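# Place bottles on ledges matching their cap colours

## Task

Put every bottle upright on the wall ledge whose coloured label strip is the same colour as that bottle's cap, with the bottle's entire base resting on the ledge.

## Robot and tools

Robot: two seven-joint arms, left_arm and right_arm, each ending in a two-finger gripper. Left_arm sits on the +y side; the names do not refer to image sides.

Frame: one scene frame for everything. Origin on z = 0, under the midpoint between the arm bases, which are 0.70 m above it. +x points forward (the direction both arms face), +z up. Positions are in metres; orientations are quaternions written w first (qw, qx, qy, qz). Reported hand positions and orientations may be off by a few centimetres, more at long reach.

Gripper axes: fingers point along the gripper's +z and close along its y. end_effector_position is the point between the pads when closed, just under 1 cm behind the tips. Closing pushes the tips about 17 mm further along +z, mostly while the pads are still more than 70 mm apart. A large turn of the gripper can swing the elbow.

Row layout (used by execute_actions and move): one flat list of 16 numbers covering both arms, always all 16 even if one arm is idle: left x, y, z, qw, qx, qy, qz, opening, then right x, y, z, qw, qx, qy, qz, opening. x, y, z and the quaternion are an absolute target pose for that gripper in the scene frame, not an offset. Opening runs from -1 (closed) to +1 (fully open, 0.145 m) and is an absolute command; 0 is a real command, so resend the present value to leave a gripper alone. Closing fully takes about 0.5 s or more.

execute_actions(actions, cameras): actions is a list of actions; each action is a list of up to 15 rows, one row per 1/30 s step, and a short action repeats its last row to fill 15 steps. Every target must lie within 0.6 m of that gripper's position at the action's start along each of its axes, or the action is rejected for both arms; a malformed action or a failing first action rejects the whole call. An empty actions list returns the state with all camera images. To hold an orientation, repeat the same commanded quaternion in every row rather than copying the drifting measured one. For an arm meant to stay still and press nothing, resend the same full pose from the result just before it started resting, plus its intended opening. Commanding the measured pose relieves a press.

move(target, speed, blend, opening_speed, grip_force, blocking, cameras): drives each gripper in a straight line from its Hand target to the target pose. target is one 16-number row or a list of up to 15 rows (no 0.6 m check). speed: m/s, 0.002 to 1.1, default 0.25, turn rate up to twice that in rad/s; one value or one per target. blend: corner-rounding distance in m per target; 0 stops at each. opening_speed: at least 0.2 per second on the -1..+1 scale. grip_force: about 3 to 10 N per pad, one value or one per arm, persisting until changed. blocking=false returns after about 0.5 s while the move continues; a new move replaces it. The whole move is capped at 10 s. Paths ignore obstacles and the other arm. Grippers lag and can overshoot speed, especially near full stretch; faster moves and targets set deeper past a contact hit and press harder. Opening changes in later targets apply only after everything comes to rest there. The result adds a move: line with the ending (done, off_target, moving, held, fault) and limits (paced = pose clipped, held = steps withheld). done means within 3 mm and 2 degrees; neither done nor off_target tells you about contact.

wait(seconds 0 to 10, cameras): lets time pass holding commands; a running move continues. stop(cameras): brakes a running move. zoom_image(camera, region): camera is cam_high or cam_low; region [x0, y0, x1, y1] in pixels of its latest image, at most 504 by 504. read_manual(section): licence texts only. finished_scene(scene): ends the current scene, given its number, irreversibly; call nothing after it in that reply.

Cameras: cam_high and cam_low, each 896x504; calibration gives K, distortion and T_world_to_cam, accurate to roughly a centimetre near image centre.

Results: each arm's end_effector_position and end_effector_quat_wxyz, Hand target (where the arm is actually being sent, which may fall short of your command; send the rest next time), Tool commands, grip_measured (measured opening on the -1..+1 scale; the last Joint positions value is opening in metres), joint torques (with offsets, noise, and wrap at ±28 N m on numbers 3 and 4), joint velocities, motor temperatures, and per-step positions for execute_actions calls. Orientation is clipped to within 32 degrees of the measured one at each step, so big turns need several actions.

Gripping: to hold something, command an opening clearly below grip_measured; the bigger the gap, the firmer the squeeze (about 10 N per pad up to roughly 11 cm width). Fast closes can squeeze too hard.

Avoid: knocking anything out of the work area, dropping bottles or releasing them while moving, hard hits on fixed or heavy objects, letting things fall far, and any contact between the two arms or one gripper closing on the other's fingers (the clearance check does not prevent gripper-to-gripper contact). Watch motor heat: holding loads, stretched arms or pushing at unreachable poses heat motors; MOTOR HOT appears at 85 °C and at 100 °C an OVER-TEMPERATURE FAULT stops the arm for 30 to 60 s, possibly without warning. Loose objects may occasionally be nudged by outside pushes.

Each tool is called after "Request:" by a JSON object that holds its "method" and its "body", one argument or row to a line.

## Session

Request:
{"method": "execute_actions", "body": {
  "actions": []
}}

Request:
{"method": "zoom_image", "body": {
  "camera": "cam_high",
  "region": [430, 205, 550, 315]
}}

Request:
{"method": "zoom_image", "body": {
  "camera": "cam_high",
  "region": [500, 220, 690, 410]
}}

Request:
{"method": "zoom_image", "body": {
  "camera": "cam_low",
  "region": [330, 140, 530, 370]
}}

Request:
{"method": "zoom_image", "body": {
  "camera": "cam_low",
  "region": [450, 130, 620, 270]
}}

Scene clock: 0.00 s.
left_arm: end_effector_position=(+0.2239, +0.1828, +0.6144) grip_measured=+1.00 end_effector_quat_wxyz=(-0.319, +0.395, -0.515, +0.691) | right_arm: end_effector_position=(+0.4009, -0.1655, +0.3728) grip_measured=+1.00 end_effector_quat_wxyz=(+0.260, +0.265, +0.837, +0.401)
Joint positions: left_arm=[-1.106 0.942 0.535 2.339 -0.48 -0.199 -0.367 0.145] | right_arm=[0.583 0.619 -0.841 0.925 -1.182 -0.496 -0.047 0.145]
Joint velocities: within noise
Joint torques (N m): no reading
Motor temperatures (°C): left_arm=[21 20 22 21 21 23 21] | right_arm=[20 22 22 19 20 19 21]
Hand target: left_arm +0.2239, +0.1828, +0.6144; -0.319, +0.395, -0.515, +0.691 | right_arm +0.4009, -0.1655, +0.3728; +0.260, +0.265, +0.837, +0.401
Tool commands: left_gripper/opening=+1.0 right_gripper/opening=+1.0

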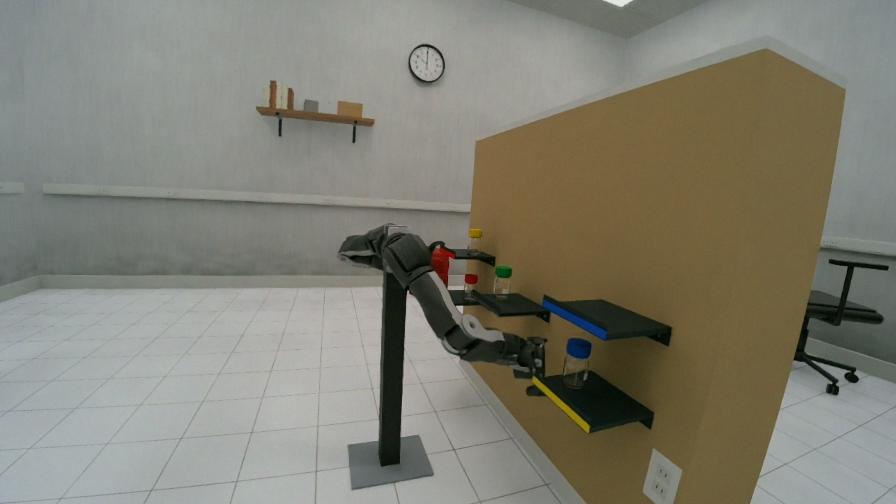

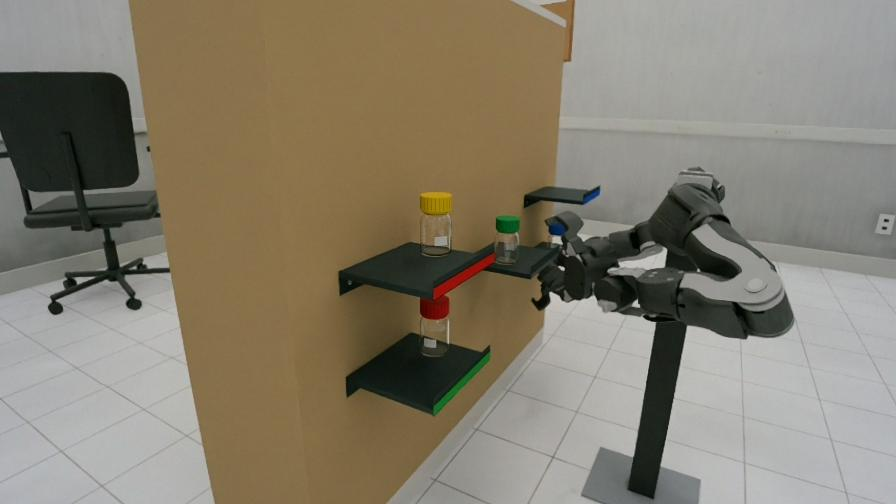

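Scaled by 4.200 from the camera's 896x504 image, which has a finer 1280x720 frame.

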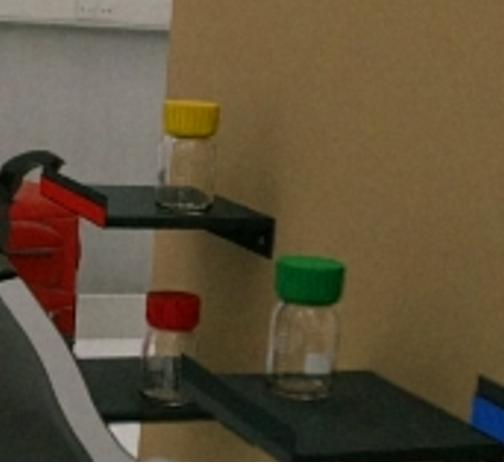

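Scaled by 2.653 from the camera's 896x504 image, which has a finer 1280x720 frame.

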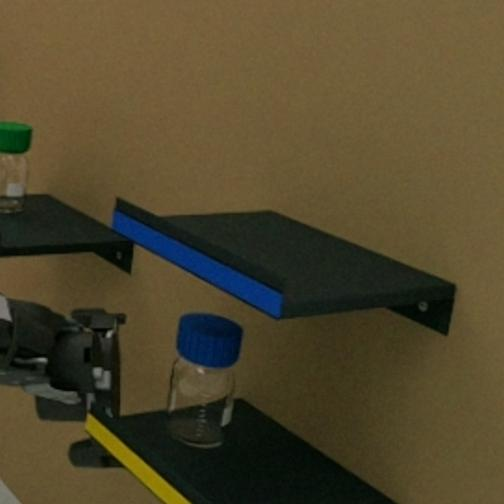

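Scaled by 2.191 from the camera's 896x504 image, which has a finer 1280x720 frame.

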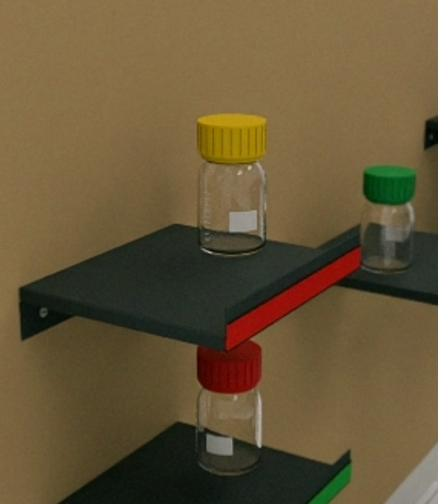

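Scaled by 2.965 from the camera's 896x504 image, which has a finer 1280x720 frame.

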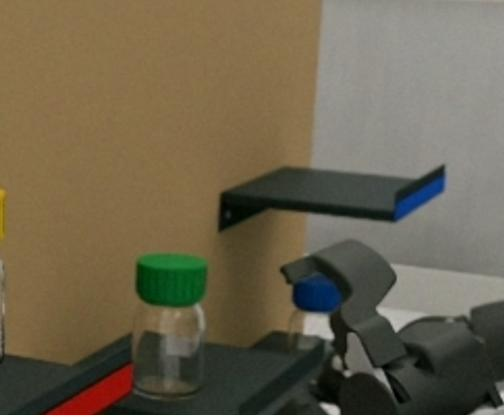

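Request:
{"method": "move", "body": {
  "target": [
    [0.24, 0.25, 0.70, 0, 0.7071, 0, 0.7071, 0.38, 0.25, -0.195, 0.43, 0, 0.7071, 0, 0.7071, 0.38],
    [0.25, 0.29, 0.69, 0, 0.7071, 0, 0.7071, 0.38, 0.27, -0.22, 0.495, 0, 0.7071, 0, 0.7071, 0.38],
    [0.315, 0.329, 0.684, 0, 0.7071, 0, 0.7071, 0.38, 0.315, -0.342, 0.489, 0, 0.7071, 0, 0.7071, 0.38]
  ],
  "speed": 0.35,
  "blend": [0, 0.03, 0],
  "cameras": ["all"]
}}

Request:
{"method": "zoom_image", "body": {
  "camera": "cam_high",
  "region": [430, 205, 550, 315]
}}

Request:
{"method": "zoom_image", "body": {
  "camera": "cam_high",
  "region": [500, 280, 640, 410]
}}

Request:
{"method": "zoom_image", "body": {
  "camera": "cam_low",
  "region": [390, 160, 550, 300]
}}

Request:
{"method": "zoom_image", "body": {
  "camera": "cam_low",
  "region": [500, 170, 640, 290]
}}

Scene clock: 85.30 s.
left_arm: end_effector_position=(+0.3151, +0.3298, +0.6861) grip_measured=+0.38 end_effector_quat_wxyz=(-0.003, +0.705, +0.001, +0.709) | right_arm: end_effector_position=(+0.3153, -0.3436, +0.4905) grip_measured=+0.38 end_effector_quat_wxyz=(+0.003, +0.707, +0.000, +0.707)
Joint positions: left_arm=[-1.309 1.278 1.31 2.018 1.495 0.019 -0.168 0.103] | right_arm=[-0.322 0.693 0.24 1.504 0.743 -0.214 0.226 0.103]
Joint torques (N m): left_arm=[2.12 1.96 2.45 0.72 0.11 -0.7 0.23] | right_arm=[1.86 4.92 2.29 2.99 0.33 -0.53 0.19]
Hand target: left_arm +0.3150, +0.3289, +0.6840; +0.000, +0.707, +0.000, +0.707 | right_arm +0.3150, -0.3420, +0.4891; +0.000, +0.707, +0.000, +0.707
Off the commanded pose: left_arm 0.002 m, 0 deg | right_arm 0.002 m, 0 deg.
move: done

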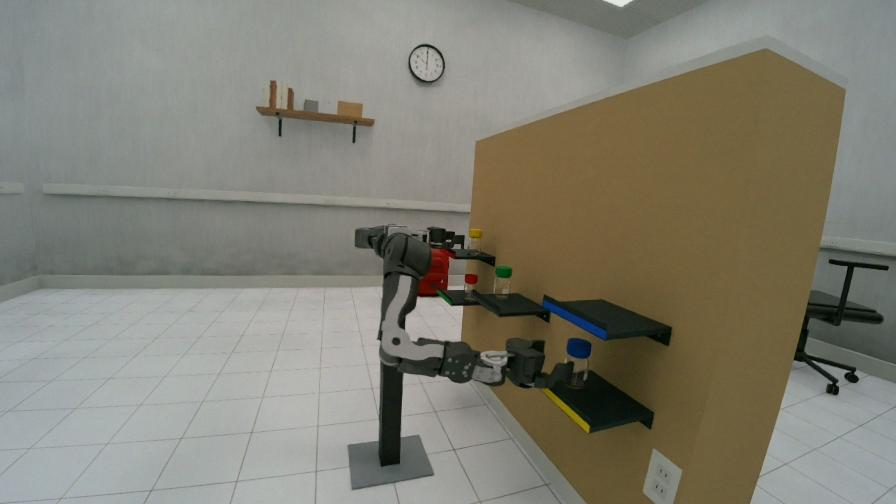

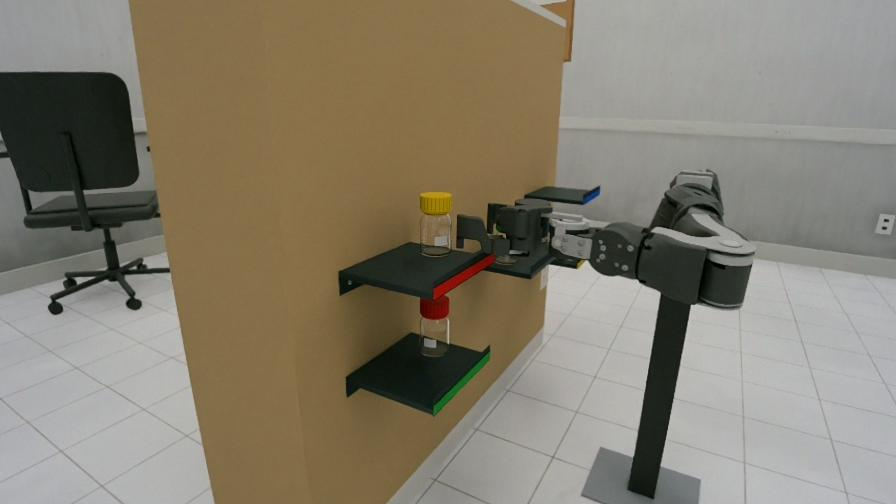

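Scaled by 4.200 from the camera's 896x504 image, which has a finer 1280x720 frame.

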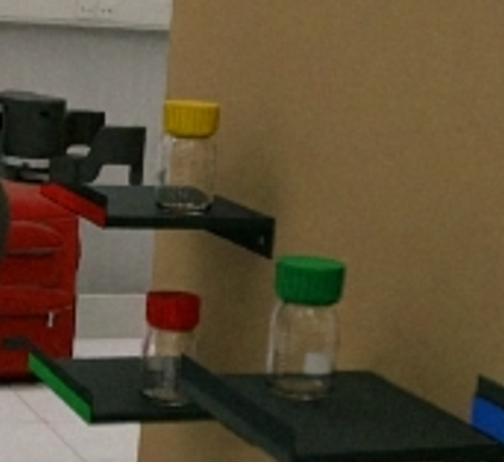

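Scaled by 3.600 from the camera's 896x504 image, which has a finer 1280x720 frame.

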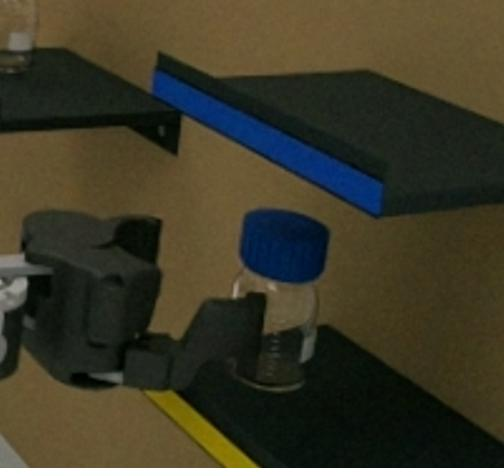

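Scaled by 3.150 from the camera's 896x504 image, which has a finer 1280x720 frame.

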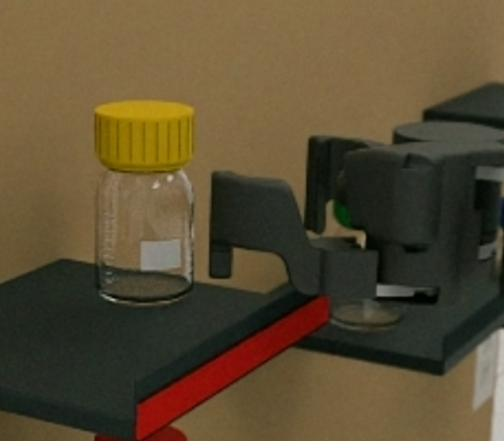

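Scaled by 3.600 from the camera's 896x504 image, which has a finer 1280x720 frame.

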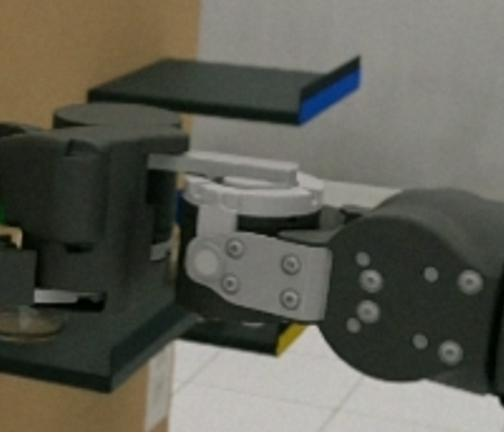

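Request:
{"method": "move", "body": {
  "target": [
    [0.398, 0.336, 0.684, 0, 0.7071, 0, 0.7071, 0.38, 0.386, -0.347, 0.489, 0, 0.7071, 0, 0.7071, 0.38],
    [0.398, 0.336, 0.684, 0, 0.7071, 0, 0.7071, -0.5, 0.386, -0.347, 0.489, 0, 0.7071, 0, 0.7071, -0.5],
    [0.398, 0.336, 0.715, 0, 0.7071, 0, 0.7071, -0.5, 0.386, -0.347, 0.52, 0, 0.7071, 0, 0.7071, -0.5]
  ],
  "speed": [0.15, 0.15, 0.1],
  "opening_speed": 1.5,
  "cameras": ["all"]
}}

Request:
{"method": "zoom_image", "body": {
  "camera": "cam_high",
  "region": [430, 205, 640, 410]
}}

Request:
{"method": "zoom_image", "body": {
  "camera": "cam_low",
  "region": [390, 160, 550, 300]
}}

Scene clock: 143.47 s.
left_arm: end_effector_position=(+0.3980, +0.3362, +0.7148) grip_measured=-0.28 end_effector_quat_wxyz=(-0.004, +0.708, -0.002, +0.706) | right_arm: end_effector_position=(+0.3861, -0.3448, +0.5173) grip_measured=-0.39 end_effector_quat_wxyz=(-0.002, +0.710, +0.003, +0.704)
Joint positions: left_arm=[-1.407 1.674 1.478 1.639 1.584 0.072 -0.172 0.055] | right_arm=[0.074 0.737 0.059 1.323 0.727 -0.063 0.217 0.046]
Joint torques (N m): left_arm=[5.21 1.33 4.01 -0.03 0.11 -0.8 0.19] | right_arm=[4.02 6.45 4.37 3.77 0.34 -0.54 -0.13]
Hand target: left_arm +0.3980, +0.3361, +0.7151; -0.002, +0.707, -0.002, +0.708 | right_arm +0.3860, -0.3469, +0.5201; +0.000, +0.707, +0.000, +0.707
Off the commanded pose: left_arm 0.000 m, 1 deg | right_arm 0.003 m, 1 deg.
joint sent to its limit (left arm) — joint 1 (shoulder pitch), lower limit; joint 5 (forearm roll), upper limit. The joint targets still meet the commanded pose.
move: done

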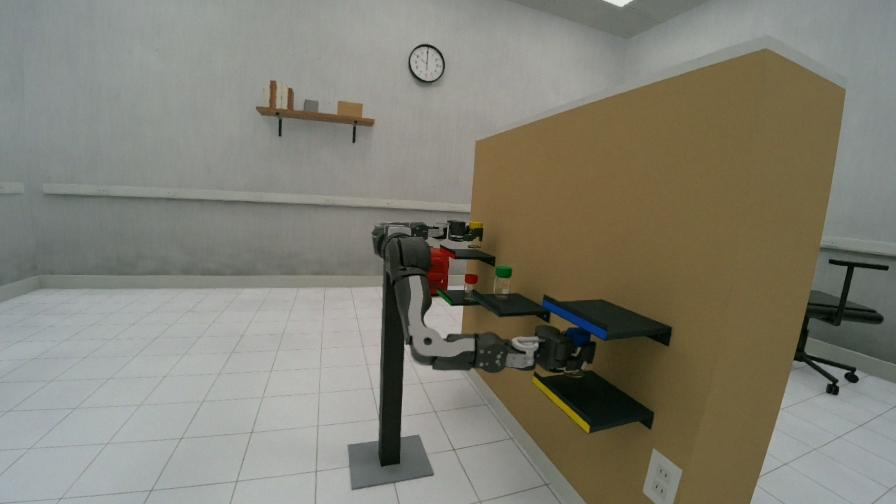

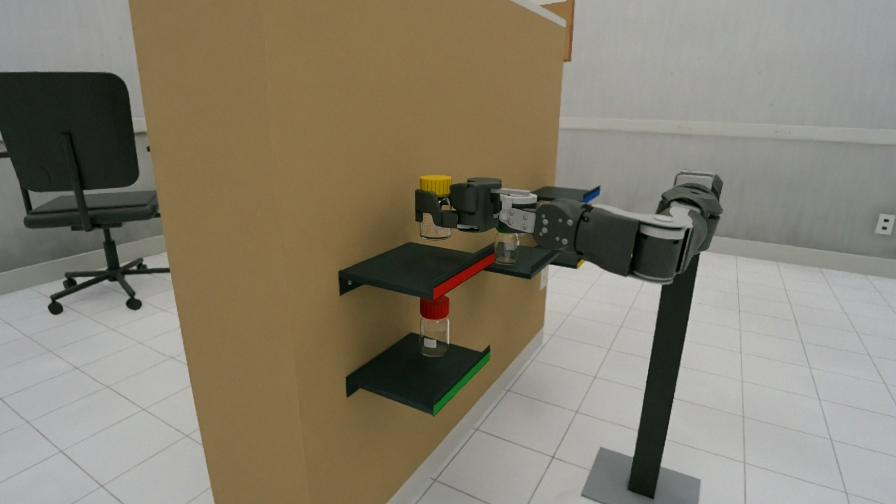

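Scaled by 2.400 from the camera's 896x504 image, which has a finer 1280x720 frame.

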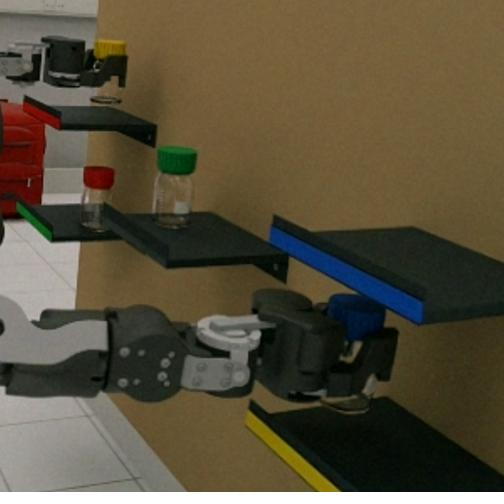

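Scaled by 3.150 from the camera's 896x504 image, which has a finer 1280x720 frame.

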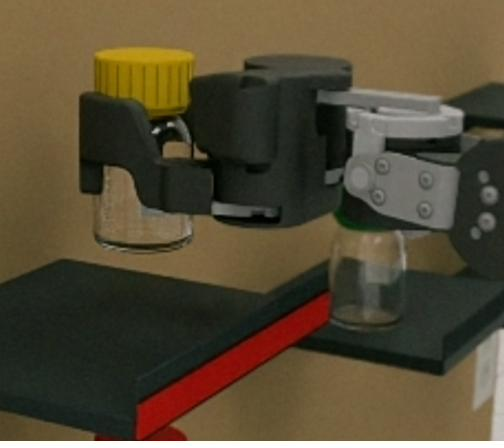

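Request:
{"method": "move", "body": {
  "target": [
    [0.398, 0.22, 0.73, 0, 0.7071, 0, 0.7071, -0.5, 0.386, -0.2, 0.53, 0, 0.7071, 0, 0.7071, -0.6],
    [0.398, 0.12, 0.735, 0, 0.7071, 0, 0.7071, -0.5, 0.386, -0.2, 0.725, 0, 0.7071, 0, 0.7071, -0.6],
    [0.398, -0.05, 0.725, 0, 0.7071, 0, 0.7071, -0.5, 0.386, -0.37, 0.725, 0, 0.7071, 0, 0.7071, -0.6],
    [0.398, -0.05, 0.60, 0, 0.7071, 0, 0.7071, -0.5, 0.386, -0.37, 0.692, 0, 0.7071, 0, 0.7071, -0.6]
  ],
  "speed": [0.22, 0.25, 0.25, 0.12],
  "blend": [0.02, 0.02, 0.015, 0],
  "cameras": ["all"]
}}

Request:
{"method": "zoom_image", "body": {
  "camera": "cam_high",
  "region": [430, 205, 640, 410]
}}

Request:
{"method": "zoom_image", "body": {
  "camera": "cam_low",
  "region": [460, 150, 620, 290]
}}

Scene clock: 205.00 s.
left_arm: end_effector_position=(+0.3138, +0.0579, +0.6301) grip_measured=-0.28 end_effector_quat_wxyz=(+0.265, +0.716, -0.290, +0.577) | right_arm: end_effector_position=(+0.3866, -0.3701, +0.6869) grip_measured=-0.39 end_effector_quat_wxyz=(+0.000, +0.714, -0.001, +0.700)
Joint positions: left_arm=[-1.407 2.012 1.188 2.146 1.584 -0.052 -0.189 0.055] | right_arm=[0.27 1.133 0.15 1.554 1.103 0.417 0.083 0.046]
Joint torques (N m): left_arm=[5.6 0.62 2.76 0.38 0.1 -0.95 0.16] | right_arm=[4.34 7.16 5.74 2.44 0.15 -0.78 0.17]
Motor temperatures (°C): left_arm=[22 21 27 21 21 25 21] | right_arm=[22 24 24 21 20 20 21]
Hand target: left_arm +0.3141, +0.0582, +0.6303; +0.268, +0.715, -0.287, +0.578 | right_arm +0.3860, -0.3700, +0.6919; +0.000, +0.707, +0.000, +0.707
Off the commanded pose: left_arm 0.140 m, 48 deg; orientation clipped | right_arm 0.005 m, 1 deg.
joint read past its limit (left arm) — joint 2 (shoulder roll), upper limit.
joint sent to its limit (left arm) — joint 1 (shoulder pitch), lower limit; joint 2 (shoulder roll), upper limit; joint 5 (forearm roll), upper limit. The joint targets are off in position and orientation.
move: off_target (left_arm, right_arm); limits=paced

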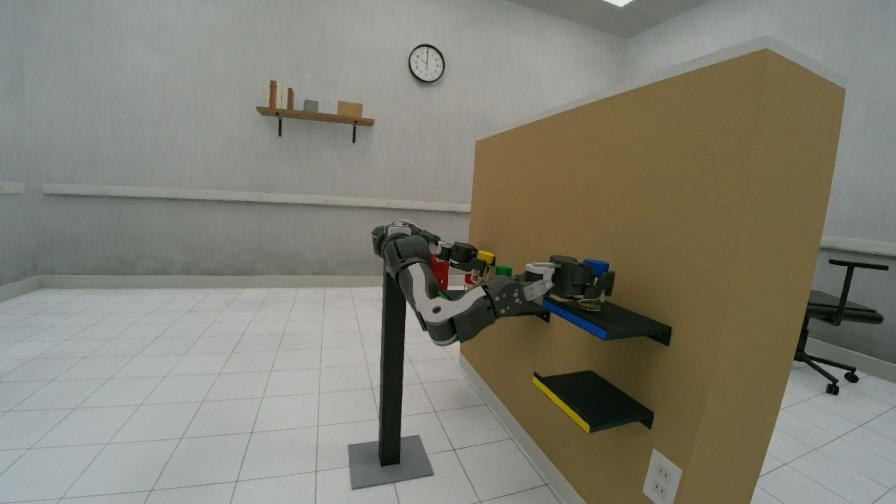

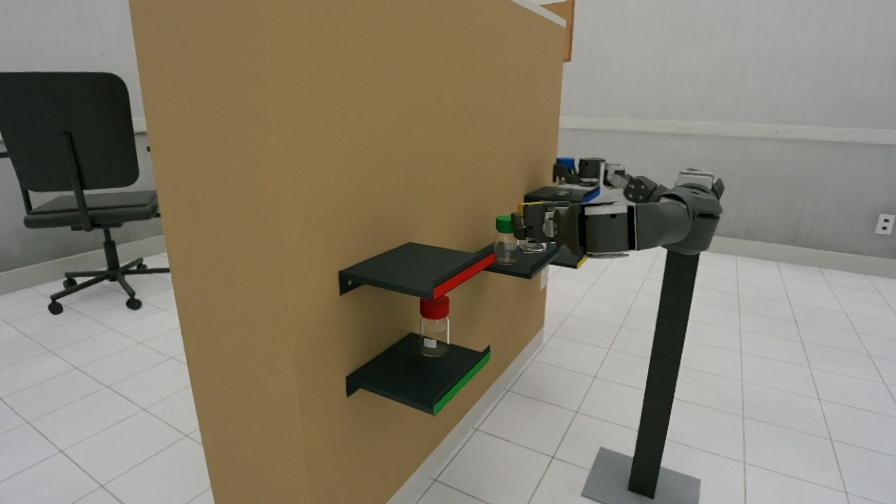

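Scaled by 2.400 from the camera's 896x504 image, which has a finer 1280x720 frame.

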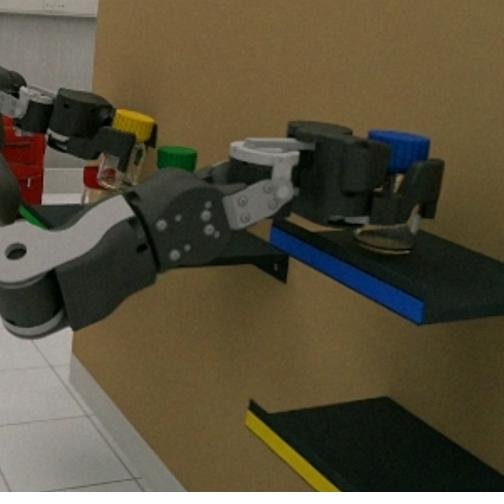

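Scaled by 3.150 from the camera's 896x504 image, which has a finer 1280x720 frame.

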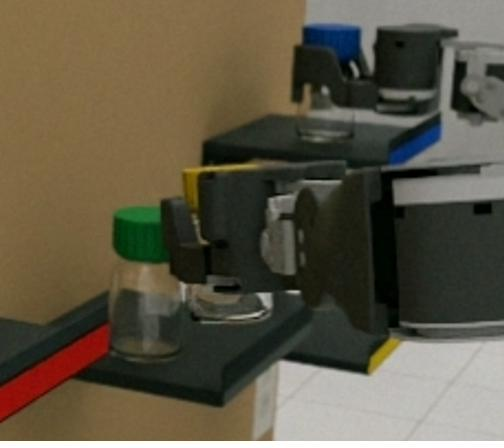

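Request:
{"method": "move", "body": {
  "target": [
    [0.314, 0.058, 0.735, 0.268, 0.715, -0.287, 0.578, -0.5, 0.386, -0.37, 0.684, 0, 0.7071, 0, 0.7071, -0.6],
    [0.314, 0.058, 0.735, 0.268, 0.715, -0.287, 0.578, -0.5, 0.386, -0.37, 0.684, 0, 0.7071, 0, 0.7071, 0.2],
    [0.37, 0.22, 0.745, 0, 0.7071, 0, 0.7071, -0.5, 0.315, -0.37, 0.688, 0, 0.7071, 0, 0.7071, 0.2],
    [0.37, 0.33, 0.76, 0, 0.7071, 0, 0.7071, -0.5, 0.335, -0.22, 0.69, 0, 0.7071, 0, 0.7071, 0.2],
    [0.36, 0.33, 0.76, 0.3536, 0.6124, 0.3536, 0.6124, -0.5, 0.335, -0.22, 0.68, 0, 0.7071, 0, 0.7071, 0.2]
  ],
  "speed": [0.1, 0.1, 0.25, 0.25, 0.35],
  "blend": [0, 0, 0.02, 0, 0],
  "opening_speed": 1.5,
  "cameras": ["all"]
}}

Scene clock: 331.13 s.
left_arm: end_effector_position=(+0.3598, +0.3297, +0.7595) grip_measured=-0.28 end_effector_quat_wxyz=(+0.037, +0.452, +0.375, +0.809) | right_arm: end_effector_position=(+0.3345, -0.2214, +0.6821) grip_measured=+0.20 end_effector_quat_wxyz=(+0.003, +0.706, -0.001, +0.708)
Joint positions: left_arm=[-1.407 1.856 1.439 1.923 1.584 -0.782 -1.173 0.055] | right_arm=[0.184 0.935 0.015 2.268 1.177 0.551 -0.645 0.09]
Joint torques (N m): left_arm=[5.76 1.57 4.14 -0.21 -0.31 -0.37 0.37] | right_arm=[2.81 3.49 1.76 1.51 -0.27 -0.48 0.16]
Hand target: left_arm +0.3599, +0.3297, +0.7599; +0.040, +0.450, +0.377, +0.808 | right_arm +0.3350, -0.2200, +0.6800; +0.000, +0.707, +0.000, +0.707
Off the commanded pose: left_arm 0.001 m, 47 deg; orientation clipped | right_arm 0.003 m, 0 deg.
joint sent to its limit (left arm) — joint 1 (shoulder pitch), lower limit; joint 5 (forearm roll), upper limit; joint 6 (wrist pitch), lower limit. The joint targets are off in orientation, not in position.
move: off_target (left_arm); limits=paced

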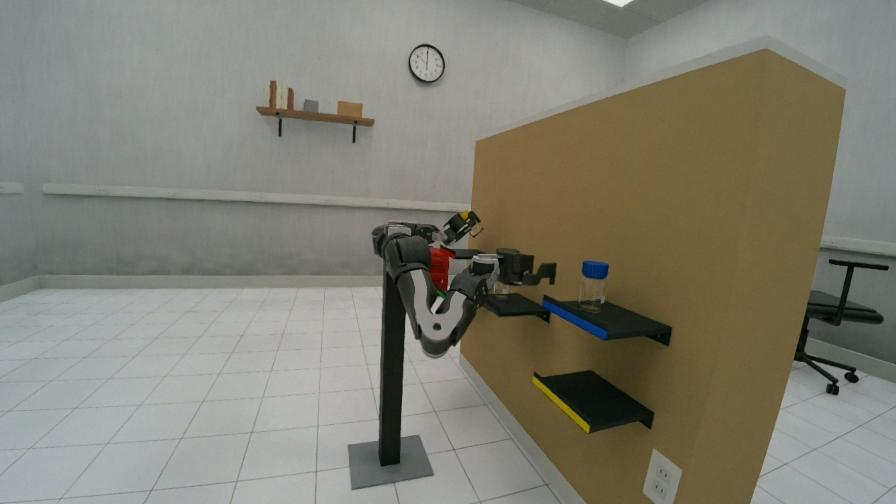

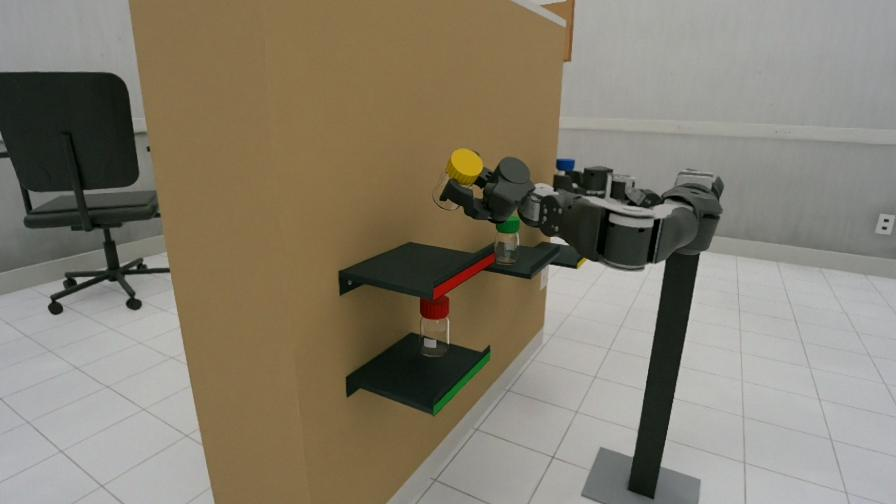

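Request:
{"method": "move", "body": {
  "target": [
    [0.30, 0.33, 0.75, 0, 0.7071, 0, 0.7071, -0.5, 0.335, -0.22, 0.68, 0, 0.7071, 0, 0.7071, 0.2],
    [0.225, 0.33, 0.65, 0, 0.7071, 0, 0.7071, -0.5, 0.335, -0.22, 0.68, 0, 0.7071, 0, 0.7071, 0.2],
    [0.225, 0.32, 0.42, 0, 0.7071, 0, 0.7071, -0.5, 0.335, -0.22, 0.68, 0, 0.7071, 0, 0.7071, 0.2],
    [0.34, 0.20, 0.335, 0, 0.7071, 0, 0.7071, -0.5, 0.335, -0.22, 0.68, 0, 0.7071, 0, 0.7071, 0.2]
  ],
  "speed": [0.25, 0.25, 0.25, 0.2],
  "blend": [0.02, 0.03, 0.03, 0],
  "cameras": ["all"]
}}

Scene clock: 380.23 s.
left_arm: end_effector_position=(+0.3407, +0.1992, +0.3349) grip_measured=-0.28 end_effector_quat_wxyz=(+0.002, +0.709, -0.001, +0.705) | right_arm: end_effector_position=(+0.3345, -0.2214, +0.6819) grip_measured=+0.20 end_effector_quat_wxyz=(+0.003, +0.706, -0.001, +0.708)
Joint positions: left_arm=[0.081 0.066 0.146 0.762 0.071 -0.712 0.203 0.055] | right_arm=[0.184 0.935 0.015 2.268 1.177 0.551 -0.645 0.09]
Joint torques (N m): left_arm=[4.73 0.99 -0.06 3.81 0.21 -0.94 -0.01] | right_arm=[3.02 3.49 1.85 1.5 -0.27 -0.49 0.17]
Hand target: left_arm +0.3401, +0.2001, +0.3351; +0.000, +0.707, +0.000, +0.707 | right_arm +0.3350, -0.2200, +0.6799; +0.000, +0.707, +0.000, +0.707
Off the commanded pose: left_arm 0.001 m, 0 deg | right_arm 0.002 m, 0 deg.
move: done

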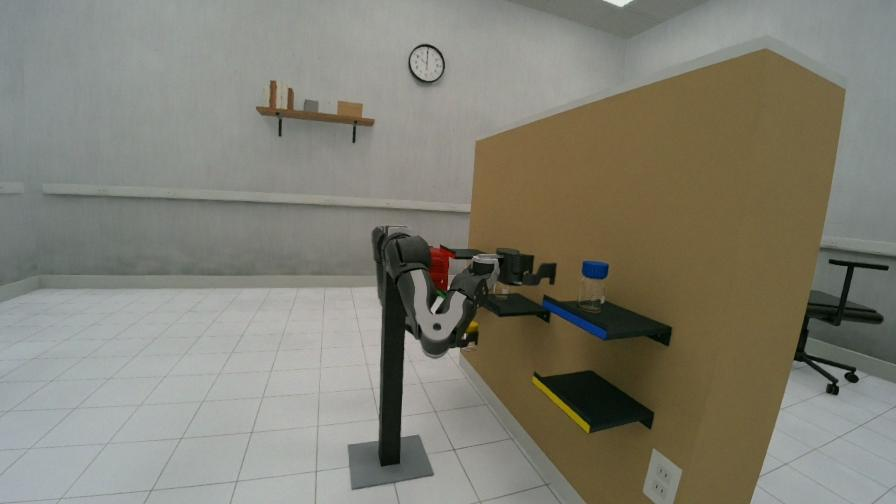

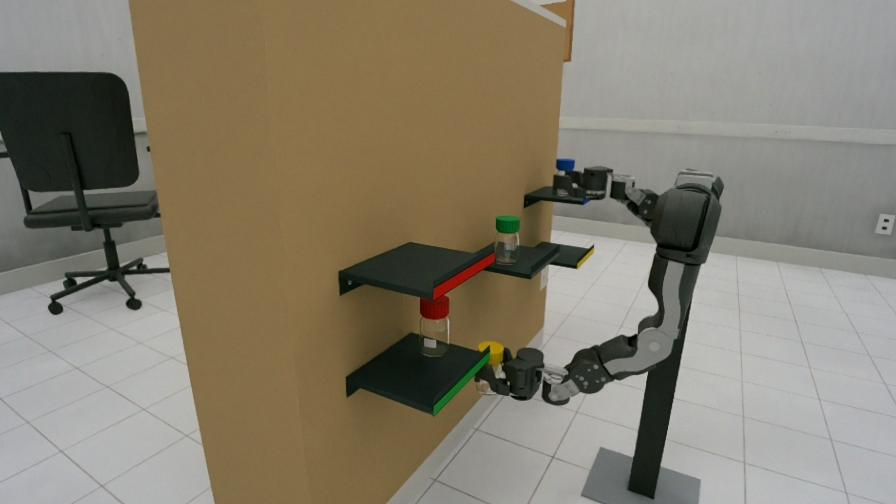

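Request:
{"method": "move", "body": {
  "target": [
    [0.38, 0.195, 0.42, 0, 0.7071, 0, 0.7071, -0.5, 0.325, -0.25, 0.685, 0, 0.7071, 0, 0.7071, 0.2],
    [0.385, 0.195, 0.725, 0, 0.7071, 0, 0.7071, -0.5, 0.325, -0.25, 0.685, 0, 0.7071, 0, 0.7071, 0.2],
    [0.396, -0.05, 0.725, 0, 0.7071, 0, 0.7071, -0.5, 0.325, -0.25, 0.685, 0, 0.7071, 0, 0.7071, 0.2],
    [0.396, -0.05, 0.60, 0, 0.7071, 0, 0.7071, -0.5, 0.325, -0.25, 0.685, 0, 0.7071, 0, 0.7071, 0.2]
  ],
  "speed": [0.25, 0.25, 0.25, 0.12],
  "blend": [0.03, 0.03, 0.015, 0],
  "cameras": ["all"]
}}

Request:
{"method": "zoom_image", "body": {
  "camera": "cam_high",
  "region": [430, 205, 640, 350]
}}

Request:
{"method": "zoom_image", "body": {
  "camera": "cam_low",
  "region": [460, 150, 620, 290]
}}

Scene clock: 401.47 s.
left_arm: end_effector_position=(+0.3957, -0.0495, +0.5981) grip_measured=-0.28 end_effector_quat_wxyz=(-0.001, +0.711, +0.001, +0.703) | right_arm: end_effector_position=(+0.3250, -0.2496, +0.6843) grip_measured=+0.20 end_effector_quat_wxyz=(+0.001, +0.708, +0.000, +0.706)
Joint positions: left_arm=[0.818 -0.032 -1.147 1.469 0.755 0.254 -1.225 0.055] | right_arm=[-0.021 0.984 0.276 2.248 1.213 0.536 -0.491 0.09]
Joint torques (N m): left_arm=[9.3 -2.39 1.4 3.69 -0.58 -0.46 0.19] | right_arm=[2.55 5.02 4.07 1.43 -0.09 -0.42 0.18]
Hand target: left_arm +0.3960, -0.0500, +0.6000; +0.000, +0.707, +0.000, +0.707 | right_arm +0.3250, -0.2500, +0.6849; +0.000, +0.707, +0.000, +0.707
Off the commanded pose: left_arm 0.002 m, 1 deg | right_arm 0.001 m, 0 deg.
move: done

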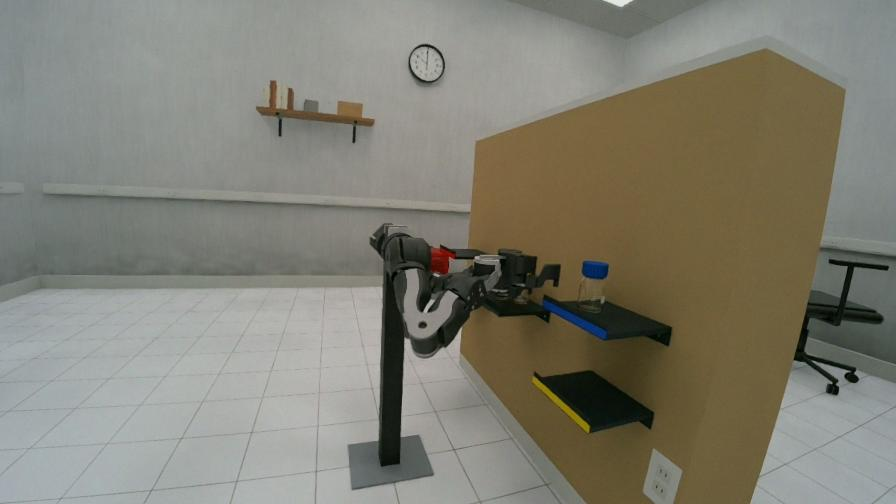

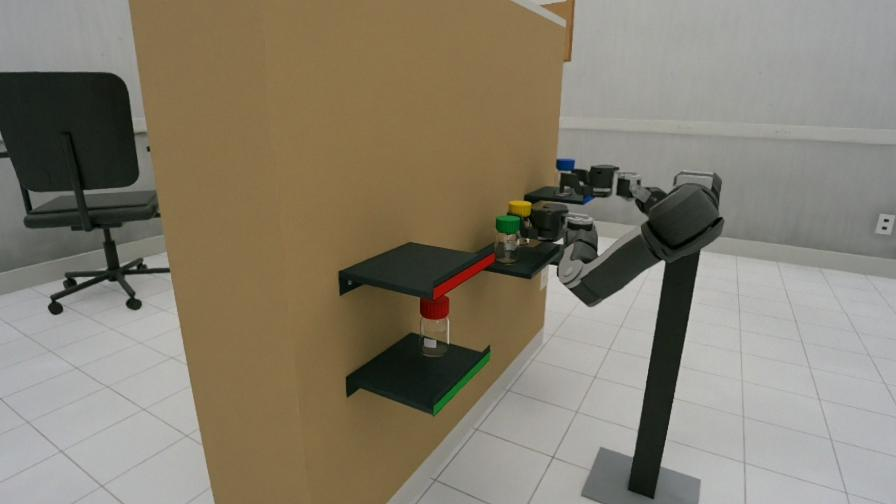

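Scaled by 2.400 from the camera's 896x504 image, which has a finer 1280x720 frame.

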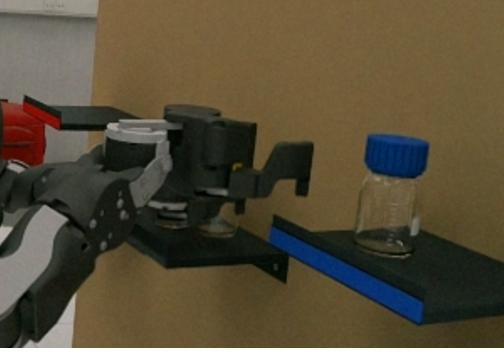

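Scaled by 3.150 from the camera's 896x504 image, which has a finer 1280x720 frame.

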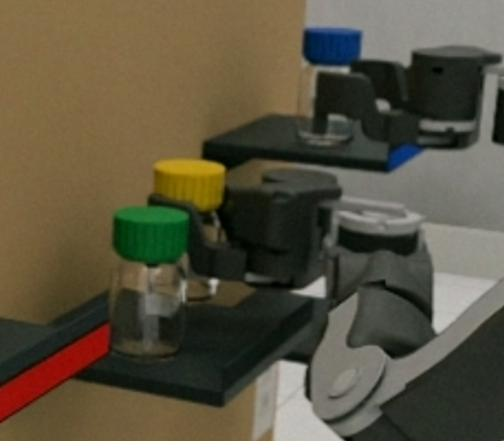

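Request:
{"method": "move", "body": {
  "target": [
    [0.396, -0.05, 0.591, 0, 0.7071, 0, 0.7071, -0.5, 0.325, -0.25, 0.685, 0, 0.7071, 0, 0.7071, 0.2],
    [0.396, -0.05, 0.591, 0, 0.7071, 0, 0.7071, 0.1, 0.325, -0.25, 0.685, 0, 0.7071, 0, 0.7071, 0.2],
    [0.315, -0.05, 0.598, 0, 0.7071, 0, 0.7071, 0.1, 0.325, -0.25, 0.685, 0, 0.7071, 0, 0.7071, 0.2],
    [0.315, 0.17, 0.62, 0, 0.7071, 0, 0.7071, 0.1, 0.315, -0.19, 0.66, 0, 0.7071, 0, 0.7071, 0.2],
    [0.315, 0.205, 0.52, 0, 0.7071, 0, 0.7071, 0.1, 0.315, -0.062, 0.60, 0, 0.7071, 0, 0.7071, 0.2],
    [0.315, 0.345, 0.491, 0, 0.7071, 0, 0.7071, 0.38, 0.315, -0.062, 0.60, 0, 0.7071, 0, 0.7071, 0.34]
  ],
  "speed": [0.05, 0.1, 0.15, 0.25, 0.25, 0.25],
  "blend": [0, 0, 0.01, 0.03, 0.03, 0],
  "opening_speed": 1.5,
  "cameras": ["all"]
}}

Request:
{"method": "zoom_image", "body": {
  "camera": "cam_high",
  "region": [430, 225, 570, 325]
}}

Request:
{"method": "zoom_image", "body": {
  "camera": "cam_low",
  "region": [410, 180, 610, 370]
}}

Scene clock: 443.53 s.
left_arm: end_effector_position=(+0.3156, +0.3465, +0.4928) grip_measured=+0.38 end_effector_quat_wxyz=(-0.003, +0.706, -0.001, +0.708) | right_arm: end_effector_position=(+0.3148, -0.0613, +0.6007) grip_measured=+0.34 end_effector_quat_wxyz=(-0.001, +0.707, +0.002, +0.707)
Joint positions: left_arm=[0.018 1.334 -0.811 1.499 1.3 -0.787 -0.151 0.103] | right_arm=[0.287 0.346 -0.84 2.182 0.506 0.495 -1.055 0.1]
Joint torques (N m): left_arm=[3.39 6.29 2.26 1.31 0.11 -0.68 0.23] | right_arm=[3.07 -0.75 1.68 2.99 -0.42 -0.29 -0.09]
Motor temperatures (°C): left_arm=[27 21 25 22 22 25 21] | right_arm=[22 25 24 19 20 21 21]
Hand target: left_arm +0.3150, +0.3450, +0.4910; +0.000, +0.707, +0.000, +0.707 | right_arm +0.3150, -0.0619, +0.6000; +0.000, +0.707, +0.000, +0.707
Off the commanded pose: left_arm 0.002 m, 0 deg | right_arm 0.001 m, 0 deg.
joint sent to its limit (left arm) — joint 6 (wrist pitch), lower limit. The joint targets still meet the commanded pose.
move: done

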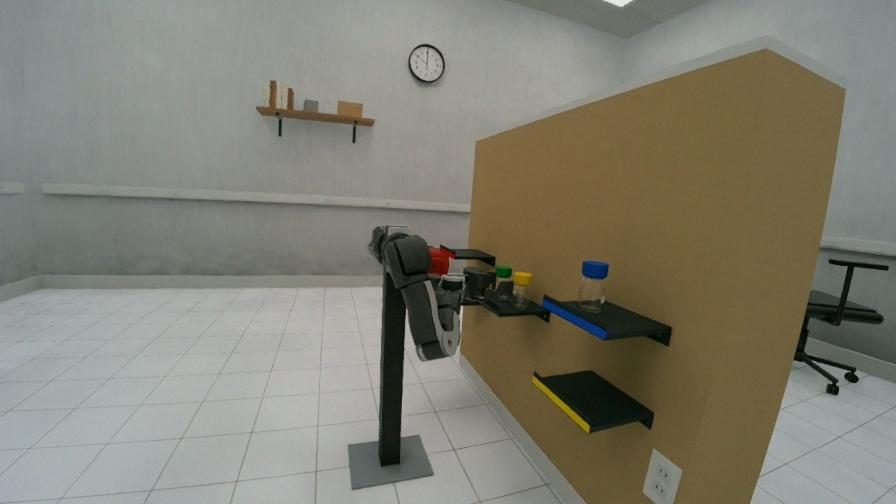

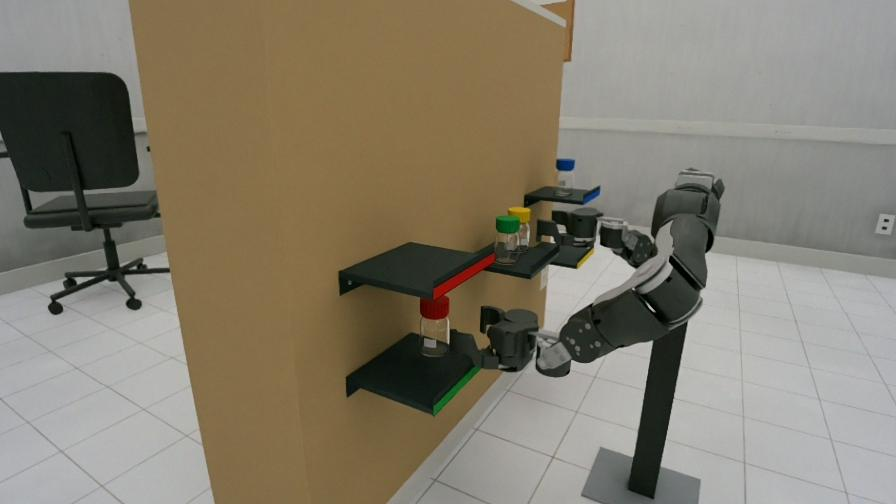

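Scaled by 3.600 from the camera's 896x504 image, which has a finer 1280x720 frame.

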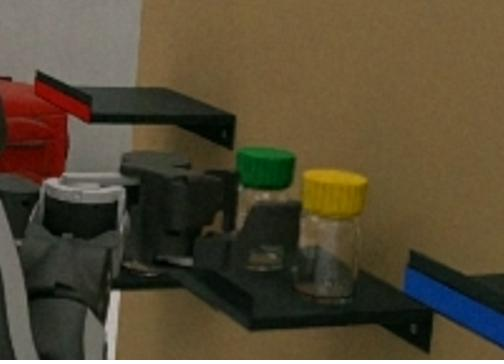

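Scaled by 2.520 from the camera's 896x504 image, which has a finer 1280x720 frame.

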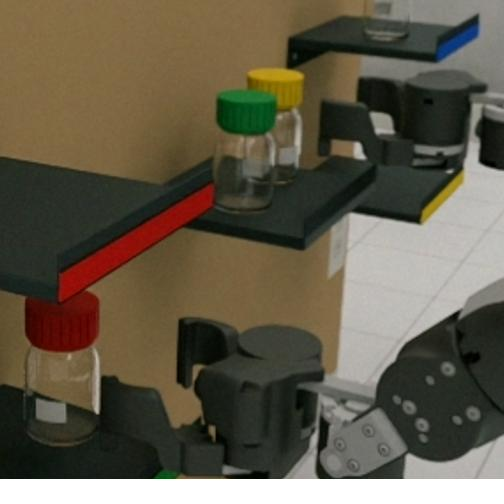

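Request:
{"method": "move", "body": {
  "target": [
    [0.400, 0.344, 0.491, 0, 0.7071, 0, 0.7071, 0.38, 0.397, -0.060, 0.592, 0, 0.7071, 0, 0.7071, 0.34],
    [0.400, 0.344, 0.491, 0, 0.7071, 0, 0.7071, -0.6, 0.397, -0.060, 0.592, 0, 0.7071, 0, 0.7071, -0.6],
    [0.400, 0.344, 0.525, 0, 0.7071, 0, 0.7071, -0.6, 0.397, -0.065, 0.632, 0, 0.7071, 0, 0.7071, -0.6],
    [0.39, 0.20, 0.535, 0, 0.7071, 0, 0.7071, -0.6, 0.39, -0.20, 0.625, 0, 0.7071, 0, 0.7071, -0.6],
    [0.388, 0.20, 0.73, 0, 0.7071, 0, 0.7071, -0.6, 0.388, -0.20, 0.535, 0, 0.7071, 0, 0.7071, -0.6],
    [0.395, 0.375, 0.73, 0, 0.7071, 0, 0.7071, -0.6, 0.390, -0.38, 0.53, 0, 0.7071, 0, 0.7071, -0.6],
    [0.395, 0.375, 0.70, 0, 0.7071, 0, 0.7071, -0.6, 0.390, -0.38, 0.505, 0, 0.7071, 0, 0.7071, -0.6]
  ],
  "speed": [0.15, 0.15, 0.1, 0.25, 0.28, 0.25, 0.12],
  "blend": [0, 0, 0.005, 0.02, 0.02, 0.01, 0],
  "opening_speed": 1.6,
  "cameras": ["all"]
}}

Request:
{"method": "zoom_image", "body": {
  "camera": "cam_high",
  "region": [430, 215, 650, 435]
}}

Request:
{"method": "zoom_image", "body": {
  "camera": "cam_low",
  "region": [390, 150, 610, 290]
}}

Scene clock: 492.23 s.
left_arm: end_effector_position=(+0.3954, +0.3751, +0.6965) grip_measured=-0.54 end_effector_quat_wxyz=(-0.001, +0.712, +0.001, +0.702) | right_arm: end_effector_position=(+0.3893, -0.3809, +0.5013) grip_measured=-0.35 end_effector_quat_wxyz=(+0.001, +0.713, -0.002, +0.701)
Joint positions: left_arm=[0.79 1.462 -0.699 1.489 1.487 0.101 0.009 0.035] | right_arm=[0.195 0.926 -0.264 1.084 1.002 -0.28 0.243 0.049]
Joint torques (N m): left_arm=[6.24 6.16 4.1 0.96 0.2 -0.96 0.19] | right_arm=[4.6 7.13 4.03 2.86 0.25 -0.75 0.19]
Hand target: left_arm +0.3950, +0.3750, +0.7001; +0.000, +0.707, +0.000, +0.707 | right_arm +0.3900, -0.3800, +0.5050; +0.000, +0.707, +0.000, +0.707
Off the commanded pose: left_arm 0.003 m, 1 deg | right_arm 0.004 m, 1 deg.
move: off_target (right_arm); target 2's new opening was sent with left_arm's hand 0.004 m and 1 deg from that target

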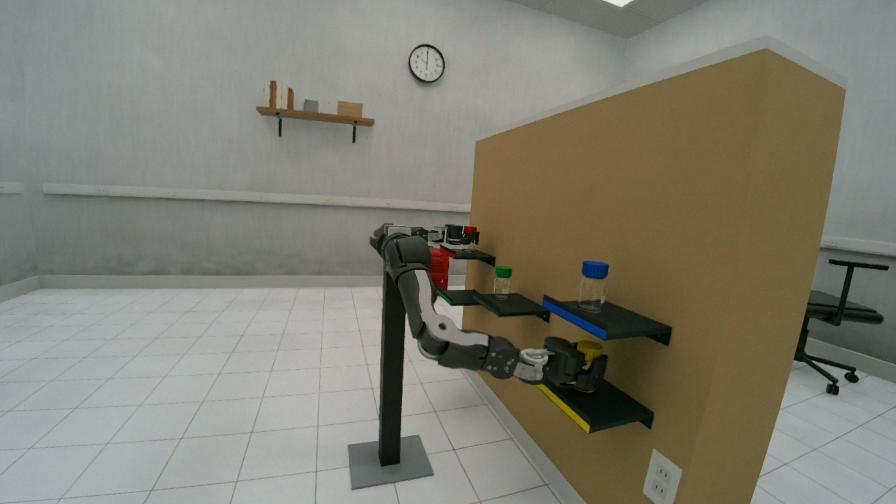

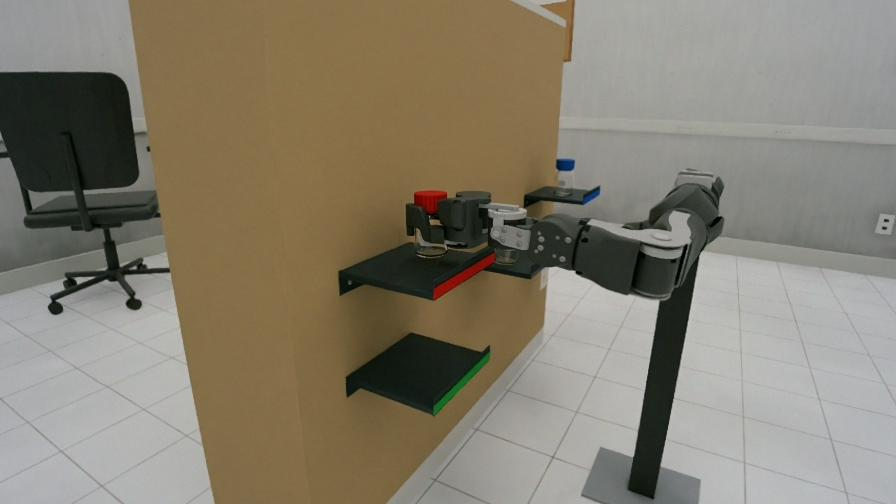

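Scaled by 2.291 from the camera's 896x504 image, which has a finer 1280x720 frame.

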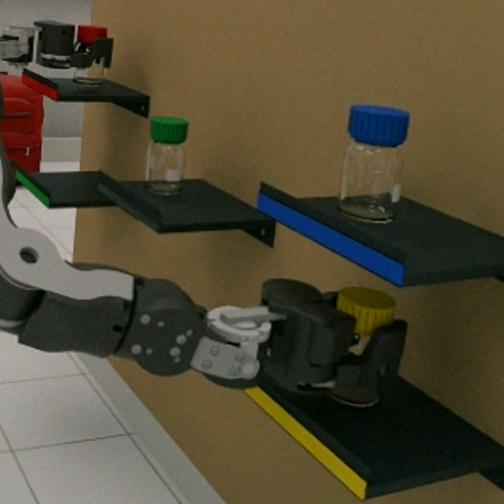

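Scaled by 2.291 from the camera's 896x504 image, which has a finer 1280x720 frame.

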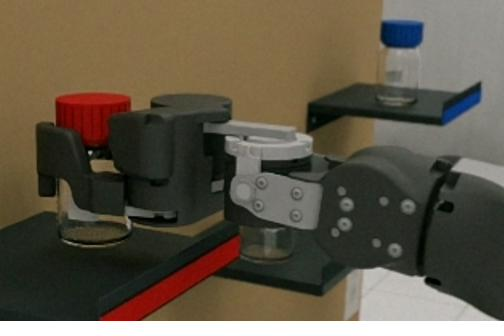

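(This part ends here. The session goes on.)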